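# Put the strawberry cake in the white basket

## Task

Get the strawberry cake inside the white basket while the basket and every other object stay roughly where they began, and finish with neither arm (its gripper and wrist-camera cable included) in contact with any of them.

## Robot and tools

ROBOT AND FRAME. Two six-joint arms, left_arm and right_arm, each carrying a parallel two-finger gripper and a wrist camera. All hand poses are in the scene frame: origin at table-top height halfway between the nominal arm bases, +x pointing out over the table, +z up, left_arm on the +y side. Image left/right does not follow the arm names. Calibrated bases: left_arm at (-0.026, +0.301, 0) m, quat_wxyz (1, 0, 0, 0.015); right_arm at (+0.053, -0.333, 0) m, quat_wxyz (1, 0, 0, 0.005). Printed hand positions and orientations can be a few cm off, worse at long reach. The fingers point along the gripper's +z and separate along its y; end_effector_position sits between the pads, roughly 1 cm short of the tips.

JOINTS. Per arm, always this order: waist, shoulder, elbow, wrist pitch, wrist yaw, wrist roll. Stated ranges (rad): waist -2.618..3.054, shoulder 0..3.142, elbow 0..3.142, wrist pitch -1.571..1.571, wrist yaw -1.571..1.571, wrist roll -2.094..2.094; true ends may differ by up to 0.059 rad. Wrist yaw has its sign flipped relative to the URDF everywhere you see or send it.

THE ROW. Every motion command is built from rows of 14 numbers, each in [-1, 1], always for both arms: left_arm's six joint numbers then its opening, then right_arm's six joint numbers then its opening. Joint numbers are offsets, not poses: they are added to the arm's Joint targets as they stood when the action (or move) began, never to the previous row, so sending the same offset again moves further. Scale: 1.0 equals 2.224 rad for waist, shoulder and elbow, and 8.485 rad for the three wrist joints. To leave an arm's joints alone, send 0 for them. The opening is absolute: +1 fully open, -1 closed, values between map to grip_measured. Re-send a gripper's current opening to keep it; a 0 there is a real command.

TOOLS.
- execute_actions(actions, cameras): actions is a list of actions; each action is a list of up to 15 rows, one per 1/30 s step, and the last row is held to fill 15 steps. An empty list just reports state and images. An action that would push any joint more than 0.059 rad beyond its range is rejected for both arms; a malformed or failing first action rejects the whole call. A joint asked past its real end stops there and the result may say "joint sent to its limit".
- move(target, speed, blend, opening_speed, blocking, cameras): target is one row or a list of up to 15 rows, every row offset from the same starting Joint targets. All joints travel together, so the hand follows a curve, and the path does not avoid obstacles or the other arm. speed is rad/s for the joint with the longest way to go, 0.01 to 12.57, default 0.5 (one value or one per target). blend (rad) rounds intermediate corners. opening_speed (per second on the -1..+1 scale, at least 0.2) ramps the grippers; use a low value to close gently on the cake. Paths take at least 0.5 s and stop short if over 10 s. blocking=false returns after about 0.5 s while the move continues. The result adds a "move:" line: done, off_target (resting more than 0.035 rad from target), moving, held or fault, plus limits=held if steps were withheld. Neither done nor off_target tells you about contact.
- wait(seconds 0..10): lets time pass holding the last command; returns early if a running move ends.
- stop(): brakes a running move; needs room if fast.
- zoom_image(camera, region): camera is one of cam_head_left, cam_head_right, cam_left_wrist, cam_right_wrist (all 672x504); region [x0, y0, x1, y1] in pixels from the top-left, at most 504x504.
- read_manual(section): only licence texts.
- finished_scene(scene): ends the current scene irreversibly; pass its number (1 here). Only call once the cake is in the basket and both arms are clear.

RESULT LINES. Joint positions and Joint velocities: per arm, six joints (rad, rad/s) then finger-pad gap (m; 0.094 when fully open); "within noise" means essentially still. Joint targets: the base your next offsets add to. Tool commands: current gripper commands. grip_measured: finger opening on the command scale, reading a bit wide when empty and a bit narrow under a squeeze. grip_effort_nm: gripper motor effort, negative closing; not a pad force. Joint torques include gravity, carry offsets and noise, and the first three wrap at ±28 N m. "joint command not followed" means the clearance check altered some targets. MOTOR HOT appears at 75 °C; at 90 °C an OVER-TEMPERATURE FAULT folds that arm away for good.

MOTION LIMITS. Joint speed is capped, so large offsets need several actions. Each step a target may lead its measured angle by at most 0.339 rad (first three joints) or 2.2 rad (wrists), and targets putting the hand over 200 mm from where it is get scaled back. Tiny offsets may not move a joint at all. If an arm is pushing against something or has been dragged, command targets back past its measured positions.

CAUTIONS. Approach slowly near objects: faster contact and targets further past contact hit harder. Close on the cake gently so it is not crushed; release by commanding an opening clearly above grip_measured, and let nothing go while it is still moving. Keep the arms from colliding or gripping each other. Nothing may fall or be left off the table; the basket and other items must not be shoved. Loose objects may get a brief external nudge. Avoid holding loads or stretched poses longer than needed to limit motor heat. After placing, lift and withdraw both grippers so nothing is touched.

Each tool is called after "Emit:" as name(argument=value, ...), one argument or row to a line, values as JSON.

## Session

Emit:
execute_actions(
  actions=[],
  cameras=["cam_head_left"],
)

Scene clock: 0.00 s.
left_arm: end_effector_position=(+0.3701, +0.3334, +0.1050) grip_measured=+1.000 grip_effort_nm=n/a end_effector_quat_wxyz=(+0.593, -0.053, +0.803, +0.032) | right_arm: end_effector_position=(+0.4655, -0.3440, +0.1221) grip_measured=+1.000 grip_effort_nm=n/a end_effector_quat_wxyz=(+0.618, +0.034, +0.785, -0.032)
Joint positions: left_arm=[0.018 1.543 0.359 0.885 0.068 -0.032 0.094] | right_arm=[0.01 1.573 0.405 0.93 -0.111 0.019 0.094]
Joint velocities: within noise
Joint torques (N m): no reading
Motor temperatures (°C): left_arm=[22 24 22 20 23 19 22] | right_arm=[23 22 23 25 23 21 20]
Heat: left arm: 24 °C; right arm: 25 °C.
Joint targets: left_arm=[0.018 1.538 0.364 0.880 0.068 -0.032] | right_arm=[0.010 1.570 0.408 0.918 -0.112 0.019]
Tool commands: left_gripper/opening=+1.0 right_gripper/opening=+1.0
Images, in order (width x height): cam_head_left 672x504.

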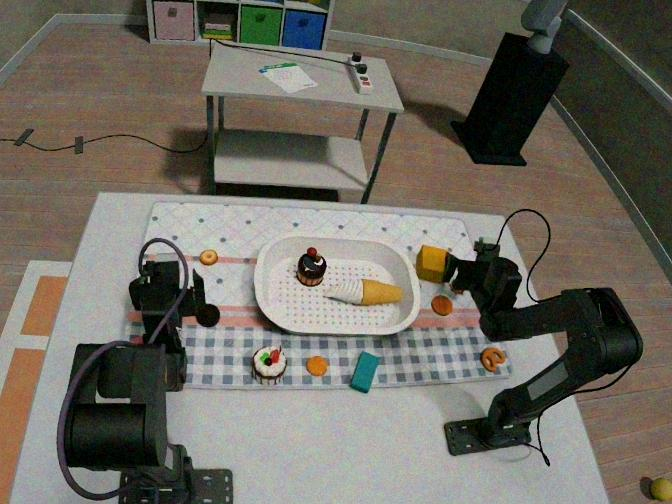

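Emit:
move(
  target=[-0.2981,0.0018,0.4141,-0.2503,-0.008,0.0038,1,0,0,0,0,0,0,1],
  speed=1.6,
  cameras=["cam_left_wrist"],
)

Scene clock: 8.60 s.
left_arm: end_effector_position=(+0.2050, +0.1424, +0.1229) grip_measured=+1.000 grip_effort_nm=0.007 end_effector_quat_wxyz=(+0.032, +0.296, +0.955, -0.005) | right_arm: end_effector_position=(+0.4655, -0.3440, +0.1221) grip_measured=+1.000 grip_effort_nm=0.027 end_effector_quat_wxyz=(+0.618, +0.034, +0.785, -0.032)
Joint positions: left_arm=[-0.64 1.543 1.257 -1.22 0.009 -0.007 0.094] | right_arm=[0.01 1.573 0.405 0.93 -0.111 0.019 0.094]
Joint velocities: within noise
Joint torques (N m): left_arm=[-0.4 -5.78 7.99 0.23 -0.07 0.11] | right_arm=[0.03 -5.01 6.61 1.54 -0.05 -0.01]
Motor temperatures (°C): left_arm=[22 25 22 23 23 19 22] | right_arm=[23 22 24 28 23 21 20]
Heat: left arm: 25 °C; right arm: 28 °C.
Joint targets: left_arm=[-0.644 1.542 1.285 -1.244 0.000 0.000] | right_arm=[0.010 1.570 0.408 0.918 -0.112 0.019]
move: done
Images, in order (width x height): cam_left_wrist 672x504.

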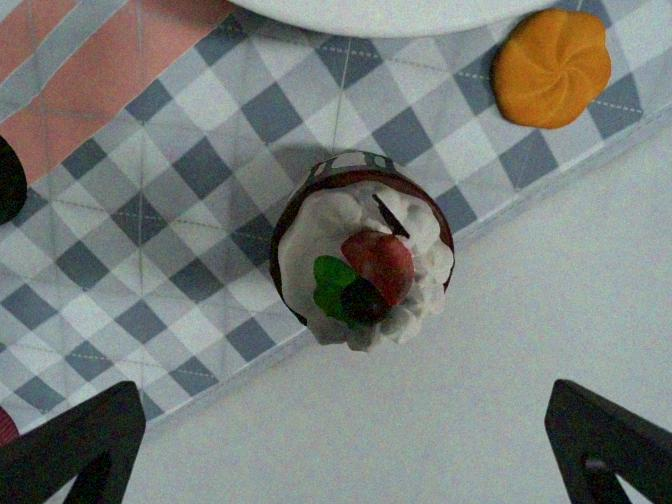

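Emit:
move(
  target=[
    [-0.0112,0.0387,-0.1407,0.047,0,0,1,0,0,0,0,0,0,1],
    [-0.0112,0.0387,-0.1407,0.047,0,0,0.25,0,0,0,0,0,0,1],
    [-0.0112,0,0,0,0,0,0.25,0,0,0,0,0,0,1],
    [0.049,0.1524,0.1812,0.0278,0,0,0.25,0,0,0,0,0,0,1],
  ],
  speed=[0.6,0.6,0.8,1.0],
  blend=[0,0,0.1,0],
  opening_speed=1.5,
  cameras=["cam_left_wrist"],
)

Scene clock: 22.10 s.
left_arm: end_effector_position=(+0.3507, +0.0952, +0.1389) grip_measured=+0.403 grip_effort_nm=-1.023 end_effector_quat_wxyz=(+0.154, +0.242, +0.957, -0.038) | right_arm: end_effector_position=(+0.4655, -0.3440, +0.1221) grip_measured=+1.000 grip_effort_nm=0.027 end_effector_quat_wxyz=(+0.618, +0.034, +0.785, -0.032)
Joint positions: left_arm=[-0.534 1.877 1.655 -1.03 0.004 -0.006 0.066] | right_arm=[0.01 1.573 0.405 0.93 -0.111 0.019 0.094]
Joint velocities: within noise
Joint torques (N m): left_arm=[-0.16 -9.11 8.75 1.21 -0.03 0.09] | right_arm=[0.03 -5 6.61 1.54 -0.05 -0.01]
Motor temperatures (°C): left_arm=[22 26 23 22 23 19 23] | right_arm=[23 23 24 30 23 21 20]
Heat: left arm: 26 °C; right arm: 30 °C.
Joint targets: left_arm=[-0.535 1.881 1.688 -1.008 0.000 0.000] | right_arm=[0.010 1.570 0.408 0.918 -0.112 0.019]
move: done
Images, in order (width x height): cam_left_wrist 672x504.

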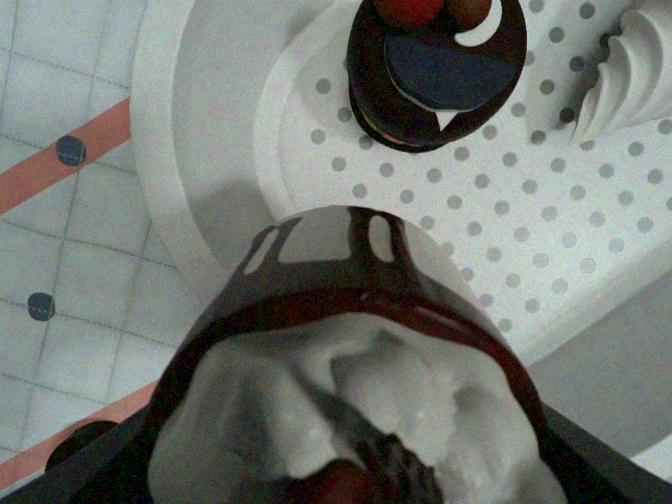

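Emit:
move(
  target=[
    [-0.0324,0,0,0,0,0,0.25,0,0,0,0,0,0,1],
    [-0.0324,0.1614,0.0836,-0.0149,0,0,0.25,0,0,0,0,0,0,1],
    [-0.0324,0.1614,0.0836,-0.0149,0,0,0.7,0,0,0,0,0,0,1],
    [-0.0324,0,0,0,0,0,0.7,0,0,0,0,0,0,1],
  ],
  speed=[0.5,0.3,0.5,0.7],
  blend=[0.015,0,0,0],
  opening_speed=1.5,
  cameras=["cam_left_wrist"],
)

Scene clock: 34.00 s.
left_arm: end_effector_position=(+0.3428, +0.0583, +0.1515) grip_measured=+0.698 grip_effort_nm=0.115 end_effector_quat_wxyz=(+0.173, +0.280, +0.943, -0.052) | right_arm: end_effector_position=(+0.4655, -0.3440, +0.1221) grip_measured=+1.000 grip_effort_nm=0.027 end_effector_quat_wxyz=(+0.618, +0.034, +0.785, -0.032)
Joint positions: left_arm=[-0.614 1.886 1.703 -1.025 0.001 -0.006 0.08] | right_arm=[0.01 1.573 0.405 0.93 -0.111 0.019 0.094]
Joint velocities: within noise
Joint torques (N m): left_arm=[0.64 -9.96 4.96 1.24 -0.01 0.09] | right_arm=[0.03 -5 6.6 1.54 -0.05 0]
Motor temperatures (°C): left_arm=[22 27 24 22 23 19 23] | right_arm=[23 23 24 31 23 21 20]
Heat: left arm: 27 °C; right arm: 31 °C.
Joint targets: left_arm=[-0.607 1.881 1.688 -1.008 0.000 0.000] | right_arm=[0.010 1.570 0.408 0.918 -0.112 0.019]
move: done
Images, in order (width x height): cam_left_wrist 672x504.

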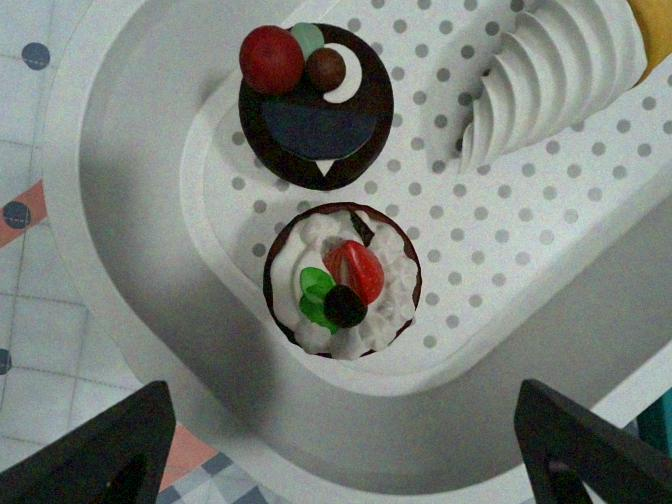

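Emit:
finished_scene(
  scene=3,
)

The scene is finished: the task was done.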